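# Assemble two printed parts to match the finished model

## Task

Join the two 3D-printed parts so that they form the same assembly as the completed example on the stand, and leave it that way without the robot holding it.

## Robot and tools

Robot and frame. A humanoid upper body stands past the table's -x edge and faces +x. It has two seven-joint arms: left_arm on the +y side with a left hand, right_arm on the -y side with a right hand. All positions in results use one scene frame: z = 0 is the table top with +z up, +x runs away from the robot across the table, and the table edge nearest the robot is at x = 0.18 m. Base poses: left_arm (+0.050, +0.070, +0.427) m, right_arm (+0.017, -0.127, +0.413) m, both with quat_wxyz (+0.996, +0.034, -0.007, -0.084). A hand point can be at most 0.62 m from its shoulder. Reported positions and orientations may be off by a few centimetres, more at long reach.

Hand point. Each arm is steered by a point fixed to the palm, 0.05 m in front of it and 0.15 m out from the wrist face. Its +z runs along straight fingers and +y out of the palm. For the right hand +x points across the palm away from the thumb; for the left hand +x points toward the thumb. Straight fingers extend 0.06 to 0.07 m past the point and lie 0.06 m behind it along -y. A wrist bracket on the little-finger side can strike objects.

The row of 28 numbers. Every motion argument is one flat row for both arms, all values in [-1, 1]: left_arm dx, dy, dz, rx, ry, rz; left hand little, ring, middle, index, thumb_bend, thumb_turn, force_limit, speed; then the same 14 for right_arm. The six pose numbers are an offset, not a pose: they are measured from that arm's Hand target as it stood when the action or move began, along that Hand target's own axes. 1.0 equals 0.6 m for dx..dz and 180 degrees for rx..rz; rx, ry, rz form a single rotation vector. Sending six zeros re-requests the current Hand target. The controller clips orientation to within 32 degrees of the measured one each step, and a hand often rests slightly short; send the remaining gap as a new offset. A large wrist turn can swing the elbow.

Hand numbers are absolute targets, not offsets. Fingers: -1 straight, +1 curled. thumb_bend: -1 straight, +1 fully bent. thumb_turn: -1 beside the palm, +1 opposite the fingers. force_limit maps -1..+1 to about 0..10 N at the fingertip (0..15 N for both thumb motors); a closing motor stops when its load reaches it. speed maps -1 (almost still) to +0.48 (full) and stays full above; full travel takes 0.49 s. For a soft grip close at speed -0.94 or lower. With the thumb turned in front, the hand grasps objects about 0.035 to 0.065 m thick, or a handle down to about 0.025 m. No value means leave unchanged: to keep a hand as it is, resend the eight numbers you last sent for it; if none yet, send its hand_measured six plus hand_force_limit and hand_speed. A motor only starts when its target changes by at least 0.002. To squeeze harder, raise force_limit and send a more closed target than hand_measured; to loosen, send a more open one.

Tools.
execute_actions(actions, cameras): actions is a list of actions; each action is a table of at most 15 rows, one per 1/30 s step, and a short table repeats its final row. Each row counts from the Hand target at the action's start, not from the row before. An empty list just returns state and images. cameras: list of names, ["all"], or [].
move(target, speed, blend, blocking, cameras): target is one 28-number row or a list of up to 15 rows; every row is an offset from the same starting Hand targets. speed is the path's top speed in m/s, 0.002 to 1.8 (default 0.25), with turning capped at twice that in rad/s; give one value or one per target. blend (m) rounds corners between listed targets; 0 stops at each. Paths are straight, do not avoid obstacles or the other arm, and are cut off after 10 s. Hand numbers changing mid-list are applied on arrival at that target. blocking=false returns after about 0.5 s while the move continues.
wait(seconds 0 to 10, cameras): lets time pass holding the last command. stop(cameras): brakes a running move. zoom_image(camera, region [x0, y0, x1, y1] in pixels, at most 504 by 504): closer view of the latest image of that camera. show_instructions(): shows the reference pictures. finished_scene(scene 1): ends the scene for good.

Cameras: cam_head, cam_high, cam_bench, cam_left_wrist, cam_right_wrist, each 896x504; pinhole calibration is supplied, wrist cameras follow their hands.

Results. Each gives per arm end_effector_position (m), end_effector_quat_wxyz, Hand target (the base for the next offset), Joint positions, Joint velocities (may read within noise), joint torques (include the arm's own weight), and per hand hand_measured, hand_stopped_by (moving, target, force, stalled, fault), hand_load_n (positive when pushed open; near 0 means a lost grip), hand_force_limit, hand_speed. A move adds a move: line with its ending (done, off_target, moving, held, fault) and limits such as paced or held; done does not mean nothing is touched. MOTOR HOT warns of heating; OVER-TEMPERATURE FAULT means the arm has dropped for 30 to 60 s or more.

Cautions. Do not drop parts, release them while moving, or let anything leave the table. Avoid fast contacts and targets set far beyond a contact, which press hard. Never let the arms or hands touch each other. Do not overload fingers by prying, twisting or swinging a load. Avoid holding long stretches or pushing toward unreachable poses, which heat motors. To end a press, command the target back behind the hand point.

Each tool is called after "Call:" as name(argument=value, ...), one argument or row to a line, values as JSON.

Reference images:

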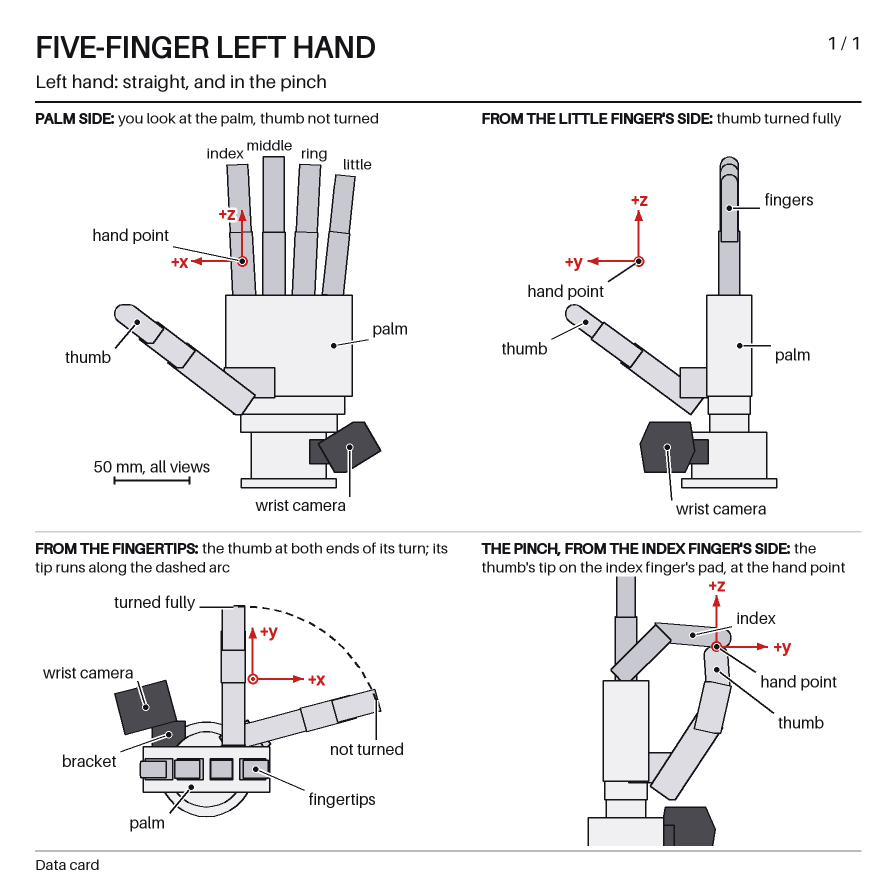

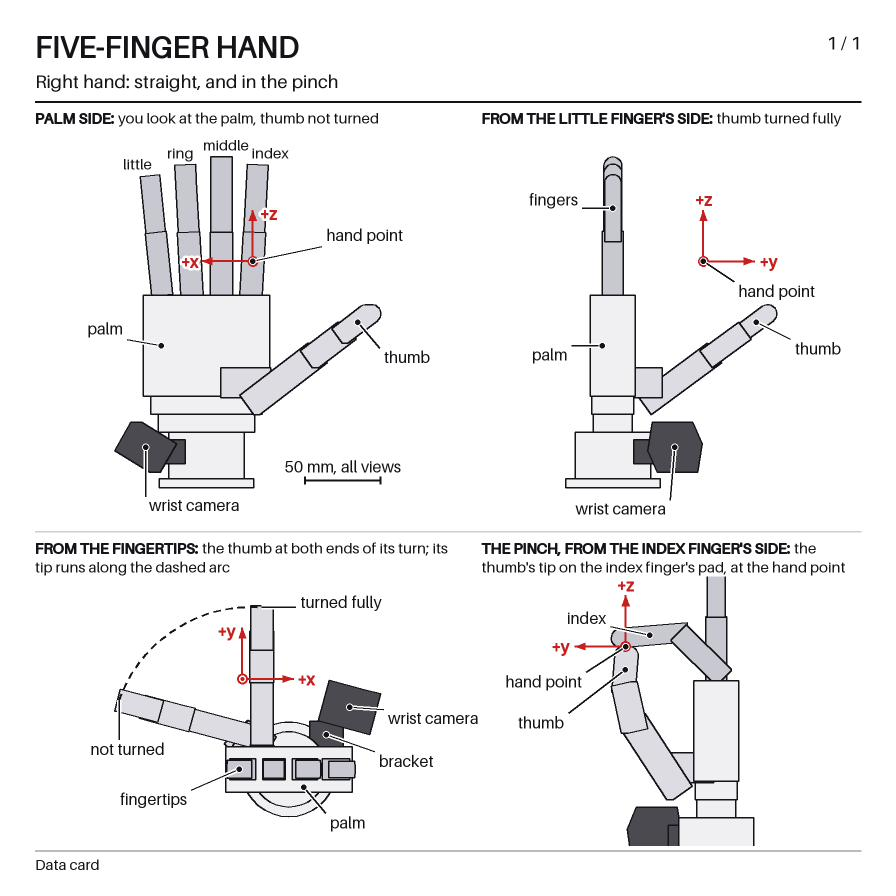

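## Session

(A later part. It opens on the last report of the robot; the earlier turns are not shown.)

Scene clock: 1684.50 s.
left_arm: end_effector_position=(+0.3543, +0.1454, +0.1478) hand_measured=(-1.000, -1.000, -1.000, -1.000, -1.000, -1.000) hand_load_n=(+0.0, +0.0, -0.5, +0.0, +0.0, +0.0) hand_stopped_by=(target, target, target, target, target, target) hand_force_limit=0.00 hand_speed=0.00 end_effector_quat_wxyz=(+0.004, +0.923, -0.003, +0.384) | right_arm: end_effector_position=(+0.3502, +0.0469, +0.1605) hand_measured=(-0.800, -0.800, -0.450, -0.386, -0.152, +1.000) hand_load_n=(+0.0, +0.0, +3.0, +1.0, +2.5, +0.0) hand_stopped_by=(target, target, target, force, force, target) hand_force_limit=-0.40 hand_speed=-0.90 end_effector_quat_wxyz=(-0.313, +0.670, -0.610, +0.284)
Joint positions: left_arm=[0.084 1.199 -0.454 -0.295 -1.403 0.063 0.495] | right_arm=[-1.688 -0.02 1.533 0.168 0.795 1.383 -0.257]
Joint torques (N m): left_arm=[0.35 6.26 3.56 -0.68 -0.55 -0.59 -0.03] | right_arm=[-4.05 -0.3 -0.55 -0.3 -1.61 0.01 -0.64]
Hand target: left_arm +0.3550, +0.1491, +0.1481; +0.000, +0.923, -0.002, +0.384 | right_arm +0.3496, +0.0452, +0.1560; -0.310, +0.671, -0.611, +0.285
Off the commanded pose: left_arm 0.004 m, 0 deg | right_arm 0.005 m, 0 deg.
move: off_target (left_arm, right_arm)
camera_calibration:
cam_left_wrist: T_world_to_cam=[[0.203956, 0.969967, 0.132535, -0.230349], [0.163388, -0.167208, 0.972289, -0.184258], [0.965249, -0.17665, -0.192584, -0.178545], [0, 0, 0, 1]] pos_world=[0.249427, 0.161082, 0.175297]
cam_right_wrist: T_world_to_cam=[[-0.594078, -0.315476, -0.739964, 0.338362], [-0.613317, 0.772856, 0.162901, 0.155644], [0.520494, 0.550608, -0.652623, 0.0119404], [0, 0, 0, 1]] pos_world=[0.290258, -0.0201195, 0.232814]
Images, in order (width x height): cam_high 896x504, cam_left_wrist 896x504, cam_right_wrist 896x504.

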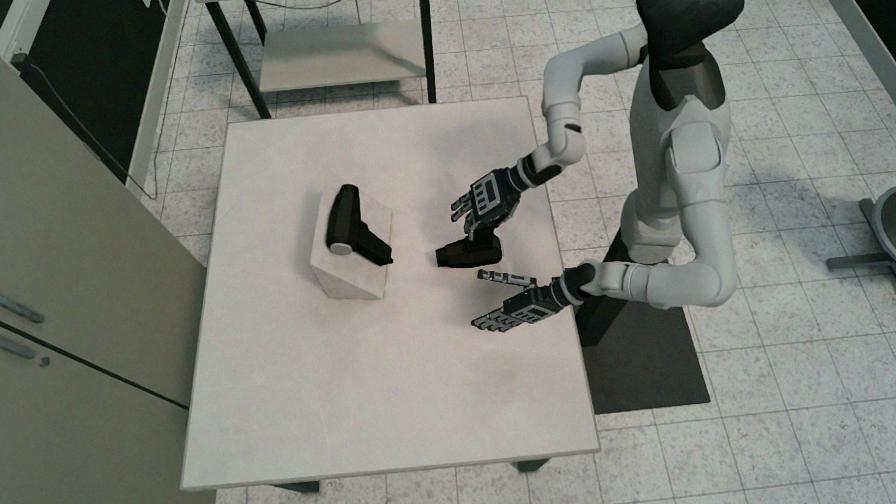

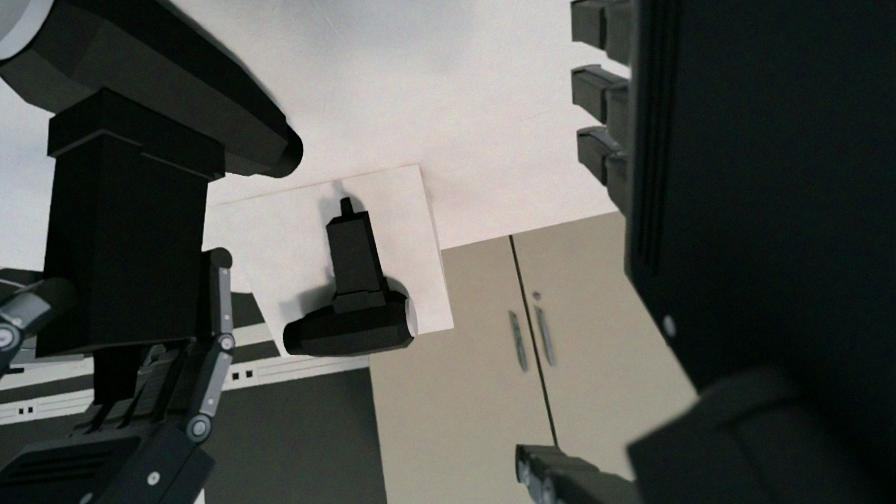

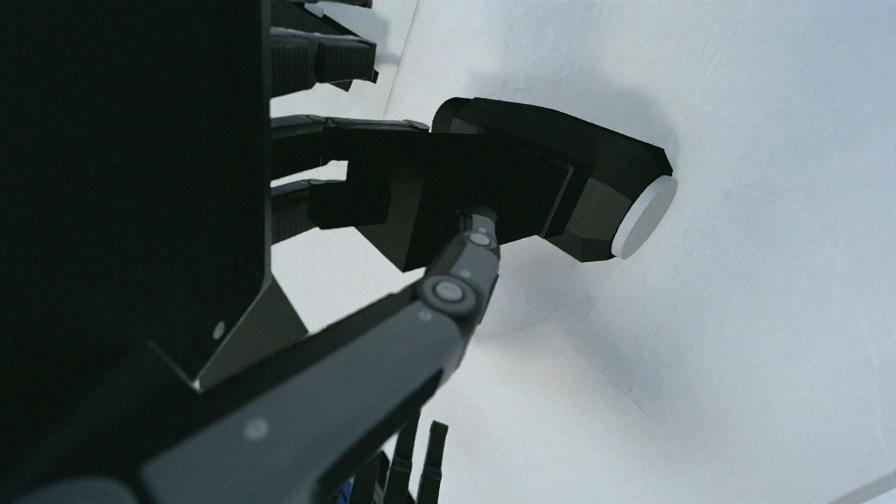

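Call:
move(
  target=[0,0,0,0,0,0,-1,-1,-1,-1,-1,-1,0,0, 0,-0.0102,-0.0086,0,0,0,-0.8,-0.8,-0.45,-0.25,0.45,1,-0.4,-0.9],
  speed=0.03,
  cameras=["cam_high","cam_left_wrist"],
)

Scene clock: 1718.47 s.
left_arm: end_effector_position=(+0.3543, +0.1454, +0.1478) hand_measured=(-1.000, -1.000, -1.000, -1.000, -1.000, -1.000) hand_load_n=(+0.0, +0.0, +0.0, +0.0, +0.0, +0.0) hand_stopped_by=(target, target, target, target, target, target) hand_force_limit=0.00 hand_speed=0.00 end_effector_quat_wxyz=(+0.004, +0.923, -0.003, +0.384) | right_arm: end_effector_position=(+0.3477, +0.0460, +0.1606) hand_measured=(-0.800, -0.800, -0.450, -0.386, -0.152, +1.000) hand_load_n=(+0.0, -0.5, +3.5, +1.5, +4.5, +0.5) hand_stopped_by=(target, target, target, force, force, target) hand_force_limit=-0.40 hand_speed=-0.90 end_effector_quat_wxyz=(-0.309, +0.673, -0.610, +0.283)
Joint positions: left_arm=[0.084 1.199 -0.454 -0.295 -1.403 0.063 0.495] | right_arm=[-1.688 -0.022 1.527 0.155 0.795 1.396 -0.251]
Joint torques (N m): left_arm=[0.26 6.33 3.59 -0.69 -0.56 -0.58 -0.03] | right_arm=[-5.61 -0.74 -1.99 -1.08 -1.35 0.42 -0.4]
Hand target: left_arm +0.3550, +0.1491, +0.1481; +0.000, +0.923, -0.002, +0.384 | right_arm +0.3496, +0.0452, +0.1640; -0.310, +0.671, -0.611, +0.285
Off the commanded pose: left_arm 0.004 m, 0 deg | right_arm 0.004 m, 0 deg.
move: off_target (left_arm, right_arm)
camera_calibration:
cam_left_wrist: T_world_to_cam=[[0.203956, 0.969967, 0.132535, -0.230349], [0.163388, -0.167208, 0.972289, -0.184258], [0.965249, -0.17665, -0.192584, -0.178545], [0, 0, 0, 1]] pos_world=[0.249427, 0.161082, 0.175297]
Images, in order (width x height): cam_high 896x504, cam_left_wrist 896x504.

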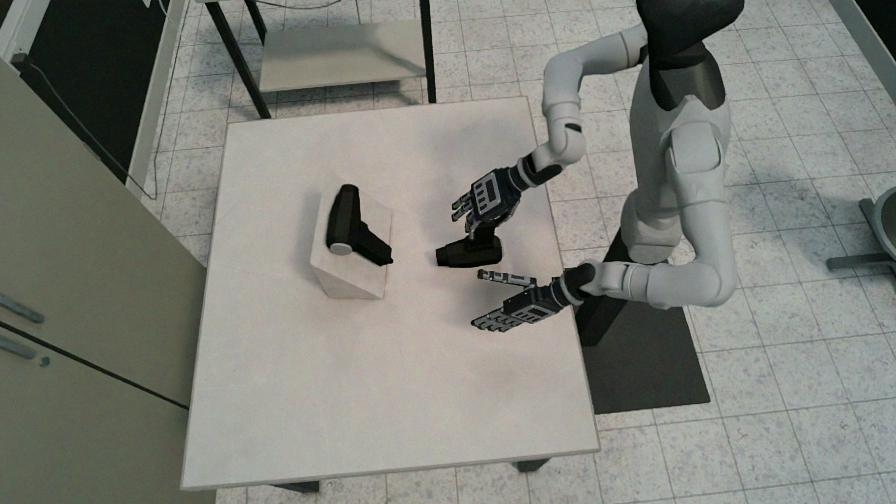

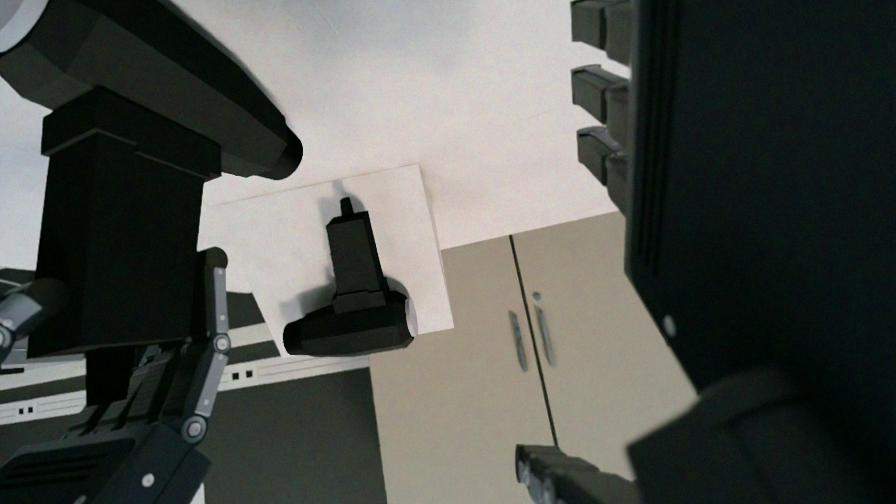

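Call:
move(
  target=[0,0,0,0,0,0,-1,-1,-1,-1,-1,-1,0,0, 0,0,0,0,0,0,-0.8,-0.8,-0.6,-0.53,-0.35,1,-0.4,-0.8],
  speed=0.03,
  cameras=["cam_high","cam_left_wrist","cam_right_wrist"],
)

Scene clock: 1724.57 s.
left_arm: end_effector_position=(+0.3543, +0.1454, +0.1478) hand_measured=(-1.000, -1.000, -1.000, -1.000, -1.000, -1.000) hand_load_n=(+0.0, +0.0, +0.0, +0.0, +0.0, +0.0) hand_stopped_by=(target, target, target, target, target, target) hand_force_limit=0.00 hand_speed=0.00 end_effector_quat_wxyz=(+0.004, +0.923, -0.003, +0.384) | right_arm: end_effector_position=(+0.3473, +0.0453, +0.1603) hand_measured=(-0.800, -0.800, -0.600, -0.530, -0.350, +1.000) hand_load_n=(+0.0, +0.0, +0.0, +0.0, +0.0, +0.0) hand_stopped_by=(target, target, target, target, target, target) hand_force_limit=-0.40 hand_speed=-0.80 end_effector_quat_wxyz=(-0.307, +0.673, -0.611, +0.283)
Joint positions: left_arm=[0.084 1.199 -0.454 -0.295 -1.403 0.063 0.495] | right_arm=[-1.688 -0.022 1.527 0.155 0.795 1.399 -0.248]
Joint torques (N m): left_arm=[0.29 6.33 3.51 -0.64 -0.58 -0.57 -0.03] | right_arm=[-5.58 -0.7 -2.04 -1.11 -1.45 0.32 -0.45]
Hand target: left_arm +0.3550, +0.1491, +0.1481; +0.000, +0.923, -0.002, +0.384 | right_arm +0.3496, +0.0452, +0.1640; -0.310, +0.671, -0.611, +0.285
Off the commanded pose: left_arm 0.004 m, 0 deg | right_arm 0.004 m, 0 deg.
move: off_target (left_arm, right_arm)
camera_calibration:
cam_left_wrist: T_world_to_cam=[[0.203956, 0.969967, 0.132535, -0.230349], [0.163388, -0.167208, 0.972289, -0.184258], [0.965249, -0.17665, -0.192584, -0.178545], [0, 0, 0, 1]] pos_world=[0.249427, 0.161082, 0.175297]
cam_right_wrist: T_world_to_cam=[[-0.601518, -0.320196, -0.731882, 0.337466], [-0.611434, 0.774148, 0.163837, 0.154203], [0.514125, 0.546048, -0.661443, 0.0179688], [0, 0, 0, 1]] pos_world=[0.288039, -0.0211324, 0.233606]
Images, in order (width x height): cam_high 896x504, cam_left_wrist 896x504, cam_right_wrist 896x504.

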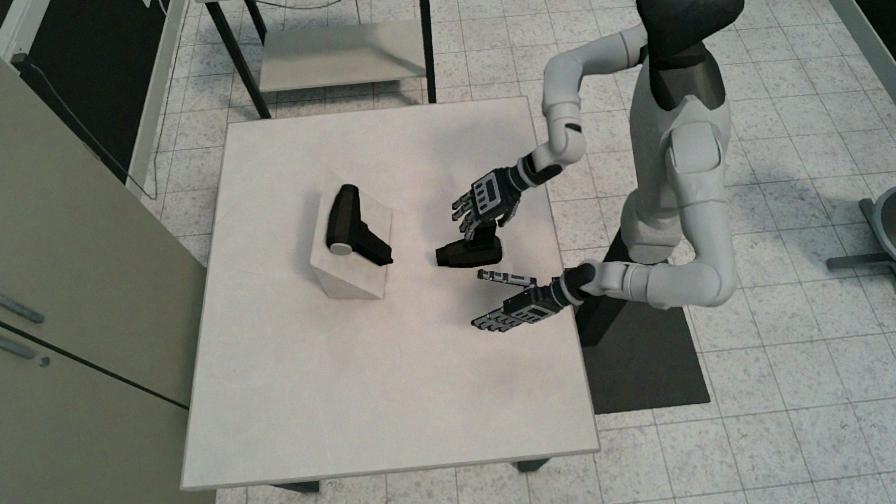

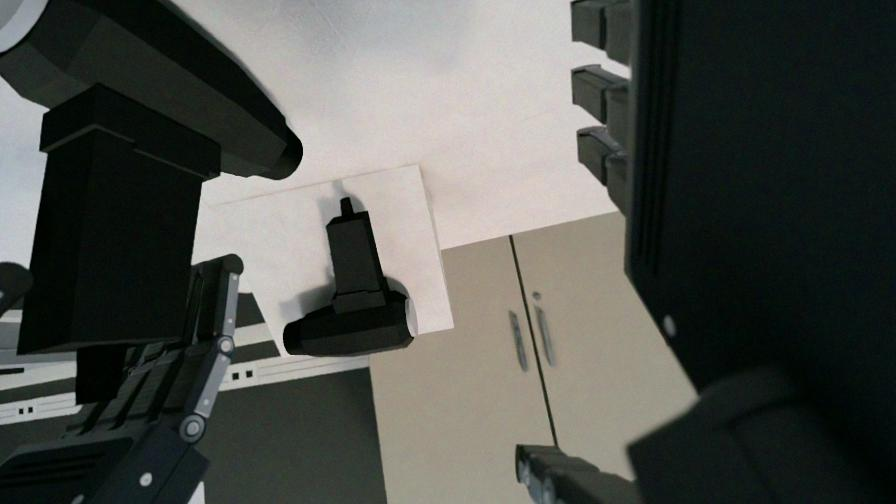

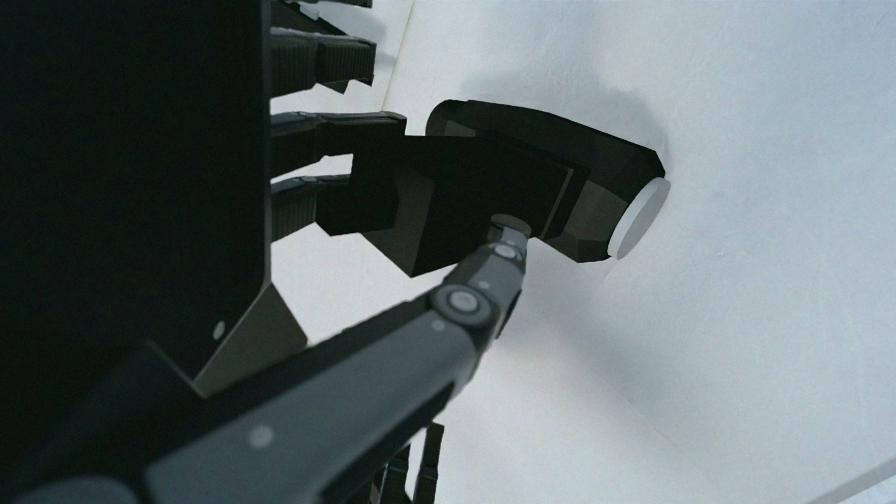

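Call:
move(
  target=[0,0,0,0,0,0,-1,-1,-1,-1,-1,-1,0,0, 0,0,0,0,0,0,-0.85,-0.85,-0.9,-0.9,-0.9,1,-0.4,-0.6],
  speed=0.03,
  cameras=["cam_high","cam_left_wrist","cam_right_wrist"],
)

Call:
zoom_image(
  camera="cam_high",
  region=[435, 190, 515, 270],
)

Call:
zoom_image(
  camera="cam_left_wrist",
  region=[0, 40, 300, 400],
)

Call:
zoom_image(
  camera="cam_right_wrist",
  region=[260, 60, 700, 340],
)

Scene clock: 1734.53 s.
left_arm: end_effector_position=(+0.3543, +0.1454, +0.1478) hand_measured=(-1.000, -1.000, -1.000, -1.000, -1.000, -1.000) hand_load_n=(+0.0, +0.0, +0.0, -0.5, +0.0, +0.0) hand_stopped_by=(target, target, target, target, target, target) hand_force_limit=0.00 hand_speed=0.00 end_effector_quat_wxyz=(+0.004, +0.923, -0.003, +0.384) | right_arm: end_effector_position=(+0.3473, +0.0453, +0.1603) hand_measured=(-0.850, -0.850, -0.900, -0.900, -0.900, +1.000) hand_load_n=(+0.0, +0.0, +0.0, +0.0, +0.0, +0.0) hand_stopped_by=(target, target, target, target, target, target) hand_force_limit=-0.40 hand_speed=-0.60 end_effector_quat_wxyz=(-0.307, +0.673, -0.611, +0.283)
Joint positions: left_arm=[0.084 1.199 -0.454 -0.295 -1.403 0.063 0.495] | right_arm=[-1.688 -0.022 1.527 0.155 0.795 1.399 -0.248]
Joint torques (N m): left_arm=[0.22 6.32 3.56 -0.6 -0.6 -0.59 -0.03] | right_arm=[-5.57 -0.71 -2.03 -1.11 -1.43 0.32 -0.45]
Hand target: left_arm +0.3550, +0.1491, +0.1481; +0.000, +0.923, -0.002, +0.384 | right_arm +0.3496, +0.0452, +0.1640; -0.310, +0.671, -0.611, +0.285
Off the commanded pose: left_arm 0.004 m, 0 deg | right_arm 0.004 m, 0 deg.
move: off_target (left_arm, right_arm)
camera_calibration:
cam_left_wrist: T_world_to_cam=[[0.203956, 0.969967, 0.132535, -0.230349], [0.163388, -0.167208, 0.972289, -0.184258], [0.965249, -0.17665, -0.192584, -0.178545], [0, 0, 0, 1]] pos_world=[0.249427, 0.161082, 0.175297]
cam_right_wrist: T_world_to_cam=[[-0.601584, -0.320239, -0.731809, 0.337467], [-0.611374, 0.774206, 0.163789, 0.154198], [0.514119, 0.545942, -0.661535, 0.0179904], [0, 0, 0, 1]] pos_world=[0.288038, -0.0211328, 0.233607]
Images, in order (width x height): cam_high 896x504, cam_left_wrist 896x504, cam_right_wrist 896x504.

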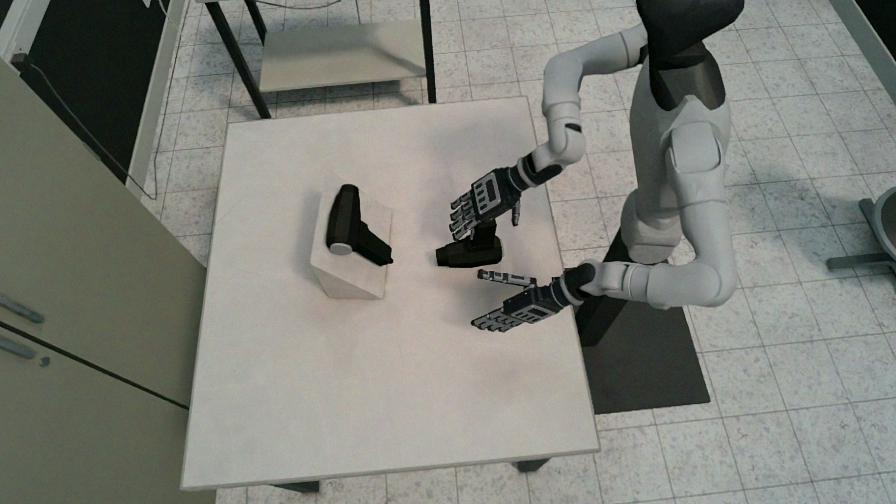

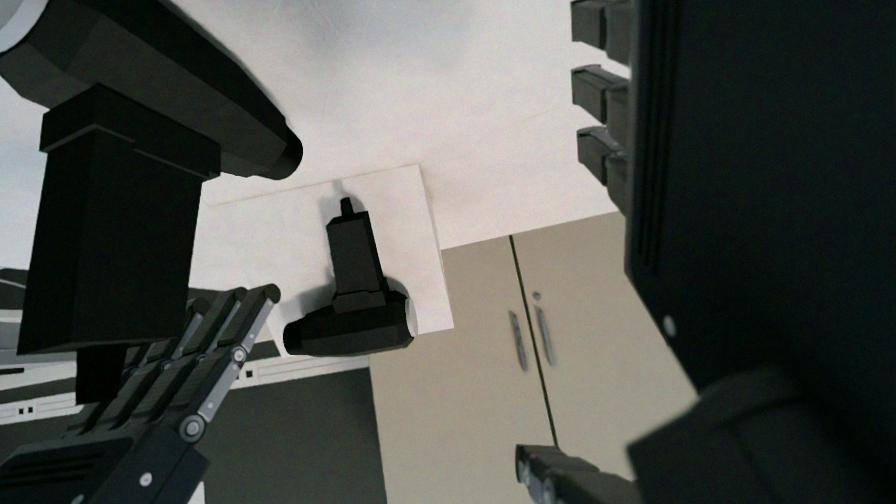

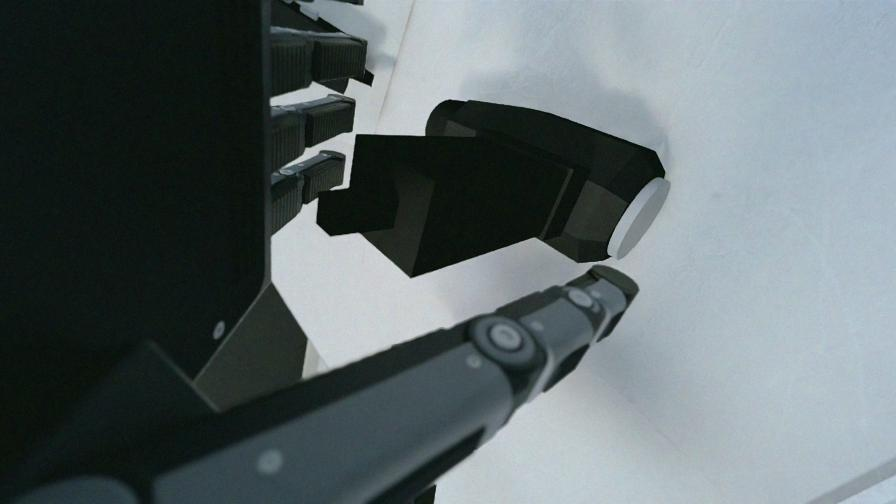

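Scaled by 6.300 from the camera's 896x504 image, which has a finer 1280x720 frame.

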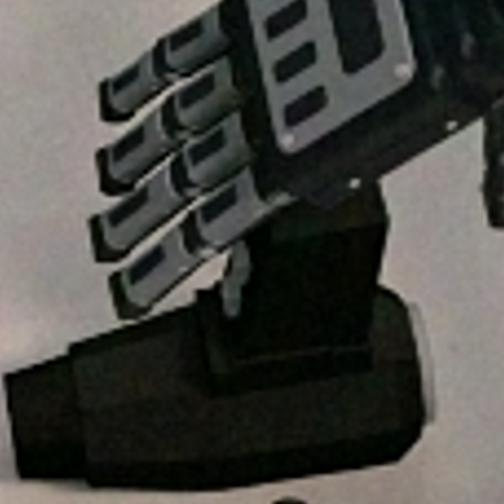

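Scaled by 1.400 from the camera's 896x504 image, which has a finer 1280x720 frame.

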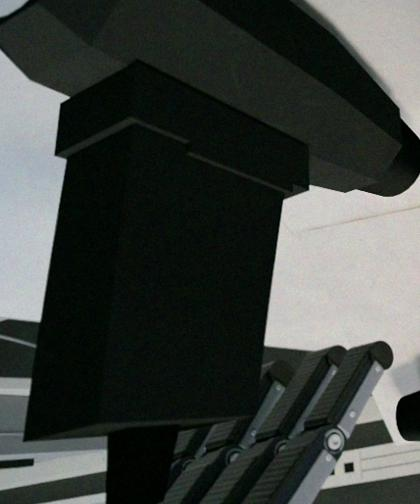

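Scaled by 1.145 from the camera's 896x504 image, which has a finer 1280x720 frame.

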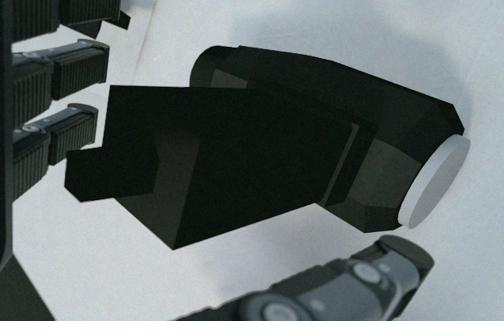

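Call:
move(
  target=[
    [0,0,0,0,0,0,-1,-1,-1,-1,-1,-1,0,0, 0.0002,-0.0510,-0.0431,0,0,0,-0.85,-0.85,-0.9,-0.9,-0.9,1,-0.4,-0.6],
    [0,0,0,0,0,0,-1,-1,-1,-1,-1,-1,0,0, 0.0008,-0.1656,-0.1402,0,0,0,-0.85,-0.85,-0.9,-0.9,-0.9,1,-0.4,-0.6],
  ],
  speed=[0.03,0.08],
  blend=[0.01,0],
  cameras=["cam_head","cam_bench","cam_high","cam_left_wrist","cam_right_wrist"],
)

Scene clock: 1749.13 s.
left_arm: end_effector_position=(+0.3543, +0.1454, +0.1478) hand_measured=(-1.000, -1.000, -1.000, -1.000, -1.000, -1.000) hand_load_n=(+0.0, +0.0, +0.0, +0.0, +0.0, +0.0) hand_stopped_by=(target, target, target, target, target, target) hand_force_limit=0.00 hand_speed=0.00 end_effector_quat_wxyz=(+0.004, +0.923, -0.003, +0.384) | right_arm: end_effector_position=(+0.3469, +0.0446, +0.2884) hand_measured=(-0.850, -0.850, -0.900, -0.900, -0.900, +1.000) hand_load_n=(+0.0, +0.0, +0.0, +0.0, +0.0, +0.0) hand_stopped_by=(target, target, target, target, target, target) hand_force_limit=-0.40 hand_speed=-0.60 end_effector_quat_wxyz=(-0.304, +0.674, -0.613, +0.280)
Joint positions: left_arm=[0.084 1.199 -0.454 -0.295 -1.403 0.063 0.495] | right_arm=[-2.161 -0.149 1.372 0.055 0.827 1.504 0.2]
Joint torques (N m): left_arm=[0.19 6.4 3.56 -0.67 -0.51 -0.58 -0.03] | right_arm=[-5.93 -2.13 -1.68 0.49 -1.74 0.04 -0.43]
Hand target: left_arm +0.3550, +0.1491, +0.1481; +0.000, +0.923, -0.002, +0.384 | right_arm +0.3495, +0.0451, +0.2942; -0.310, +0.671, -0.611, +0.285
Off the commanded pose: left_arm 0.004 m, 0 deg | right_arm 0.006 m, 1 deg.
move: off_target (left_arm, right_arm)
camera_calibration:
cam_left_wrist: T_world_to_cam=[[0.203956, 0.969967, 0.132535, -0.230349], [0.163388, -0.167208, 0.972289, -0.184258], [0.965249, -0.17665, -0.192584, -0.178545], [0, 0, 0, 1]] pos_world=[0.249427, 0.161082, 0.175297]
cam_right_wrist: T_world_to_cam=[[-0.609057, -0.319357, -0.72599, 0.431619], [-0.608231, 0.775536, 0.169114, 0.130817], [0.509023, 0.544569, -0.666588, 0.10674], [0, 0, 0, 1]] pos_world=[0.288114, -0.0217399, 0.36238]

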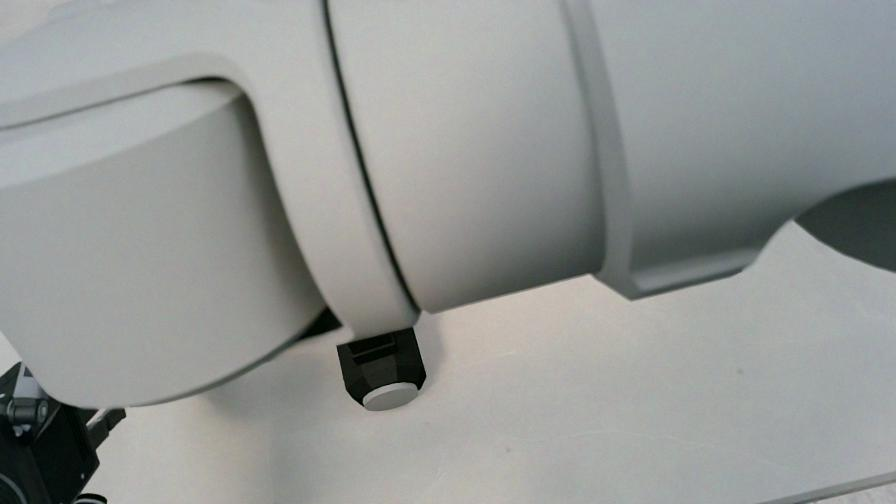

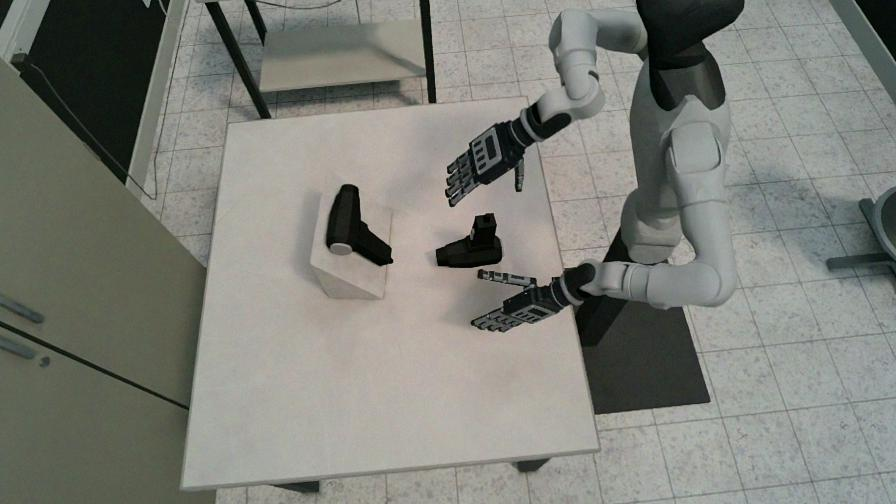

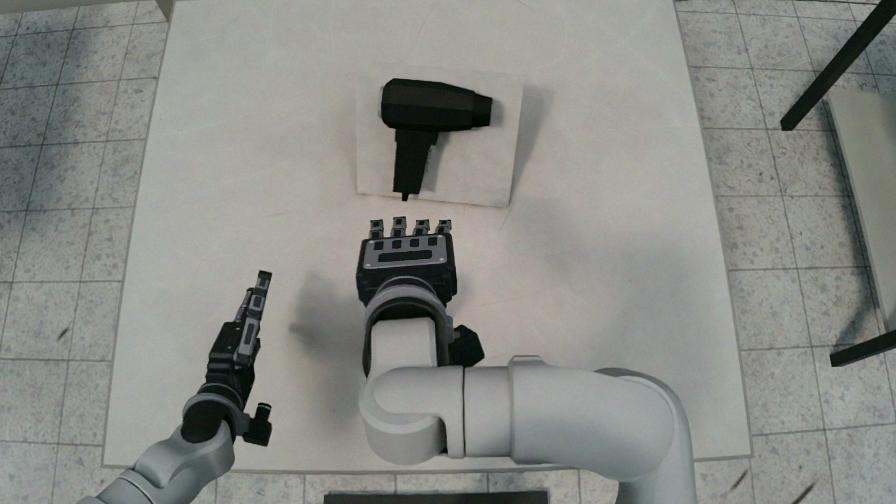

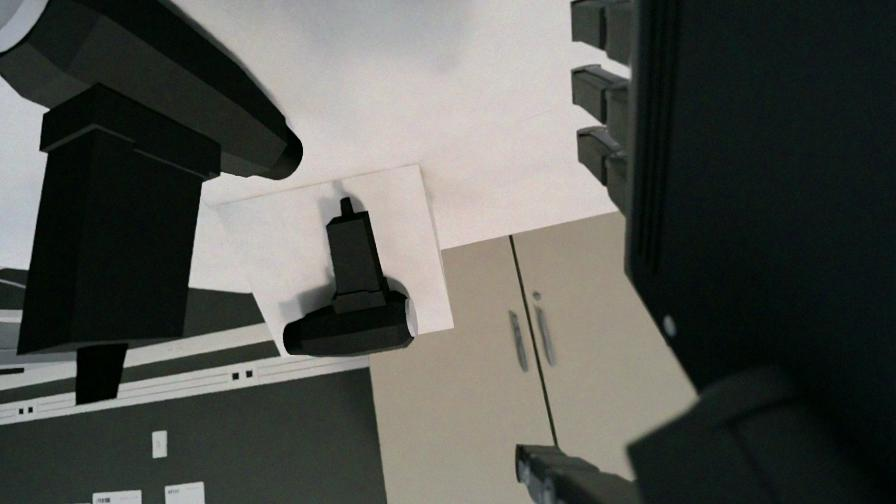

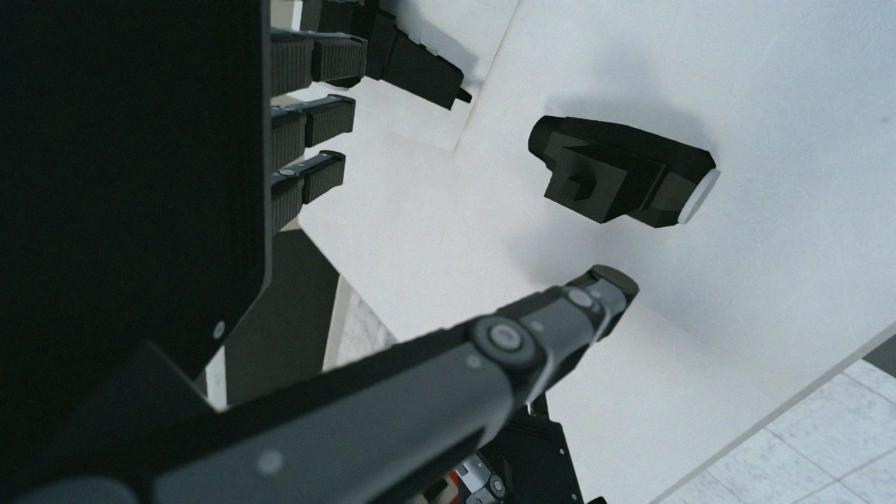

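Call:
zoom_image(
  camera="cam_high",
  region=[430, 205, 515, 275],
)

Call:
zoom_image(
  camera="cam_right_wrist",
  region=[520, 100, 730, 240],
)

Call:
zoom_image(
  camera="cam_left_wrist",
  region=[0, 50, 240, 190],
)

Call:
zoom_image(
  camera="cam_head",
  region=[320, 310, 450, 420],
)

Scaled by 5.929 from the camera's 896x504 image, which has a finer 1280x720 frame.

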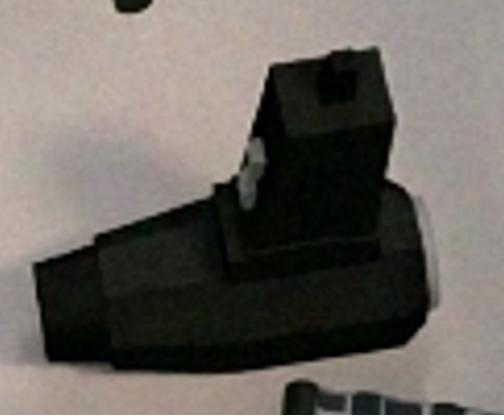

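Scaled by 2.400 from the camera's 896x504 image, which has a finer 1280x720 frame.

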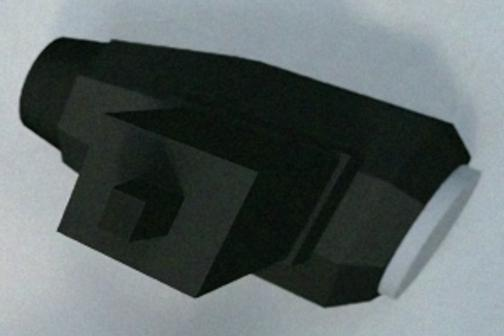

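Scaled by 2.100 from the camera's 896x504 image, which has a finer 1280x720 frame.

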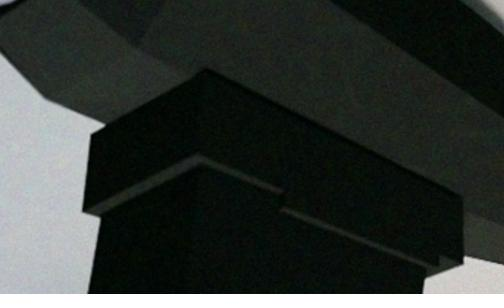

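Scaled by 3.877 from the camera's 896x504 image, which has a finer 1280x720 frame.

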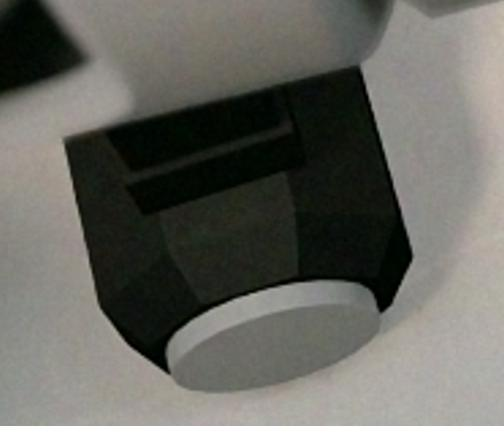

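Call:
zoom_image(
  camera="cam_head",
  region=[335, 320, 430, 400],
)

Call:
zoom_image(
  camera="cam_right_wrist",
  region=[620, 140, 720, 230],
)

Call:
zoom_image(
  camera="cam_high",
  region=[460, 210, 510, 270],
)

Scaled by 5.305 from the camera's 896x504 image, which has a finer 1280x720 frame.

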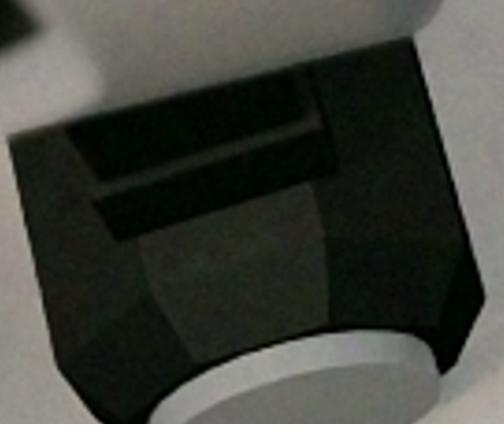

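Scaled by 5.040 from the camera's 896x504 image, which has a finer 1280x720 frame.

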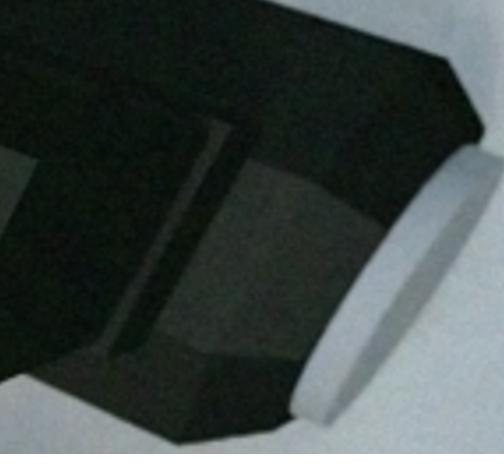

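Scaled by 8.400 from the camera's 896x504 image, which has a finer 1280x720 frame.

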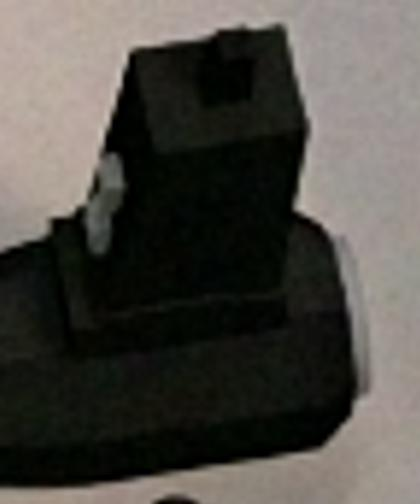

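Call:
move(
  target=[-0.0591,0,0.0587,0,0,0,-1,-1,-1,-1,-1,-1,0,0, 0,0,0,0,0,0,-0.85,-0.85,-0.9,-0.9,-0.9,1,-0.4,-0.6],
  speed=0.1,
  cameras=["cam_left_wrist"],
)

Call:
zoom_image(
  camera="cam_left_wrist",
  region=[0, 100, 300, 300],
)

Scene clock: 1797.47 s.
left_arm: end_effector_position=(+0.3552, +0.1515, +0.0995) hand_measured=(-1.000, -1.000, -1.000, -1.000, -1.000, -1.000) hand_load_n=(+0.0, +0.0, +0.0, +0.0, +0.0, +0.0) hand_stopped_by=(target, target, target, target, target, target) hand_force_limit=0.00 hand_speed=0.00 end_effector_quat_wxyz=(-0.003, +0.923, -0.003, +0.384) | right_arm: end_effector_position=(+0.3468, +0.0446, +0.2884) hand_measured=(-0.850, -0.850, -0.900, -0.900, -0.900, +1.000) hand_load_n=(+0.0, +0.0, +0.0, +0.0, +0.0, +0.0) hand_stopped_by=(target, target, target, target, target, target) hand_force_limit=-0.40 hand_speed=-0.60 end_effector_quat_wxyz=(-0.304, +0.674, -0.613, +0.280)
Joint positions: left_arm=[-0.008 0.996 -0.558 -0.019 -1.243 0.023 0.392] | right_arm=[-2.161 -0.149 1.372 0.055 0.827 1.504 0.201]
Joint torques (N m): left_arm=[-0.14 4.69 2.15 -0.74 -0.22 -0.62 -0.02] | right_arm=[-5.92 -2.13 -1.69 0.48 -1.77 0.06 -0.43]
Hand target: left_arm +0.3550, +0.1491, +0.0981; +0.000, +0.923, -0.002, +0.384 | right_arm +0.3495, +0.0451, +0.2942; -0.310, +0.671, -0.611, +0.285
Off the commanded pose: left_arm 0.003 m, 0 deg | right_arm 0.006 m, 1 deg.
move: off_target (right_arm)
camera_calibration:
cam_left_wrist: T_world_to_cam=[[0.198641, 0.969328, 0.144723, -0.229184], [0.164606, -0.178564, 0.970062, -0.134991], [0.96615, -0.168872, -0.195027, -0.188995], [0, 0, 0, 1]] pos_world=[0.250343, 0.166134, 0.127258]
Images, in order (width x height): cam_left_wrist 896x504.

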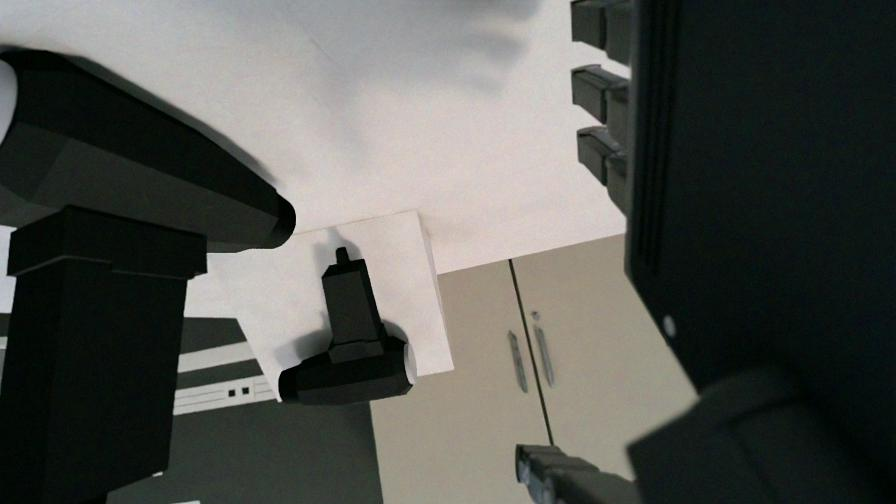

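Scaled by 1.680 from the camera's 896x504 image, which has a finer 1280x720 frame.

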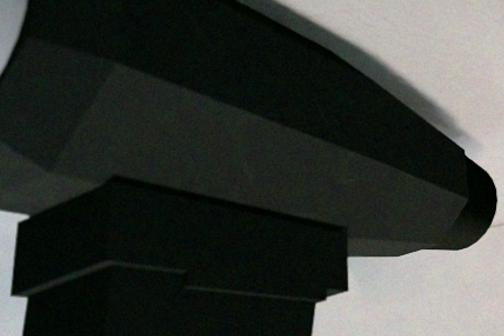

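Call:
zoom_image(
  camera="cam_left_wrist",
  region=[0, 160, 110, 270],
)

Call:
zoom_image(
  camera="cam_left_wrist",
  region=[130, 180, 290, 290],
)

Scaled by 4.582 from the camera's 896x504 image, which has a finer 1280x720 frame.

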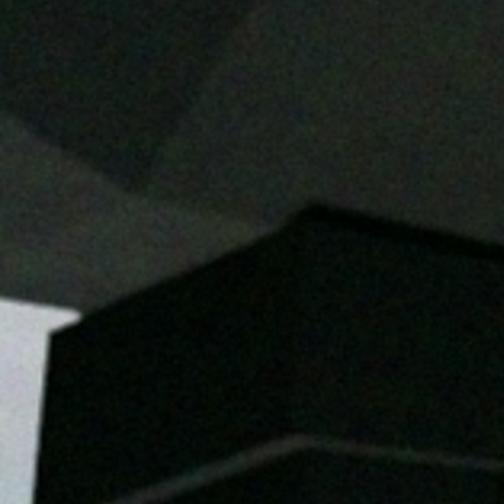

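Scaled by 3.150 from the camera's 896x504 image, which has a finer 1280x720 frame.

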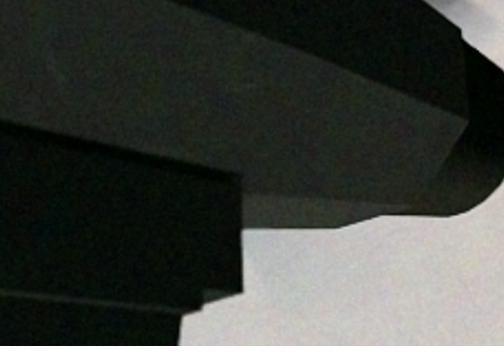

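Call:
finished_scene(
)

The scene is finished: the task was done.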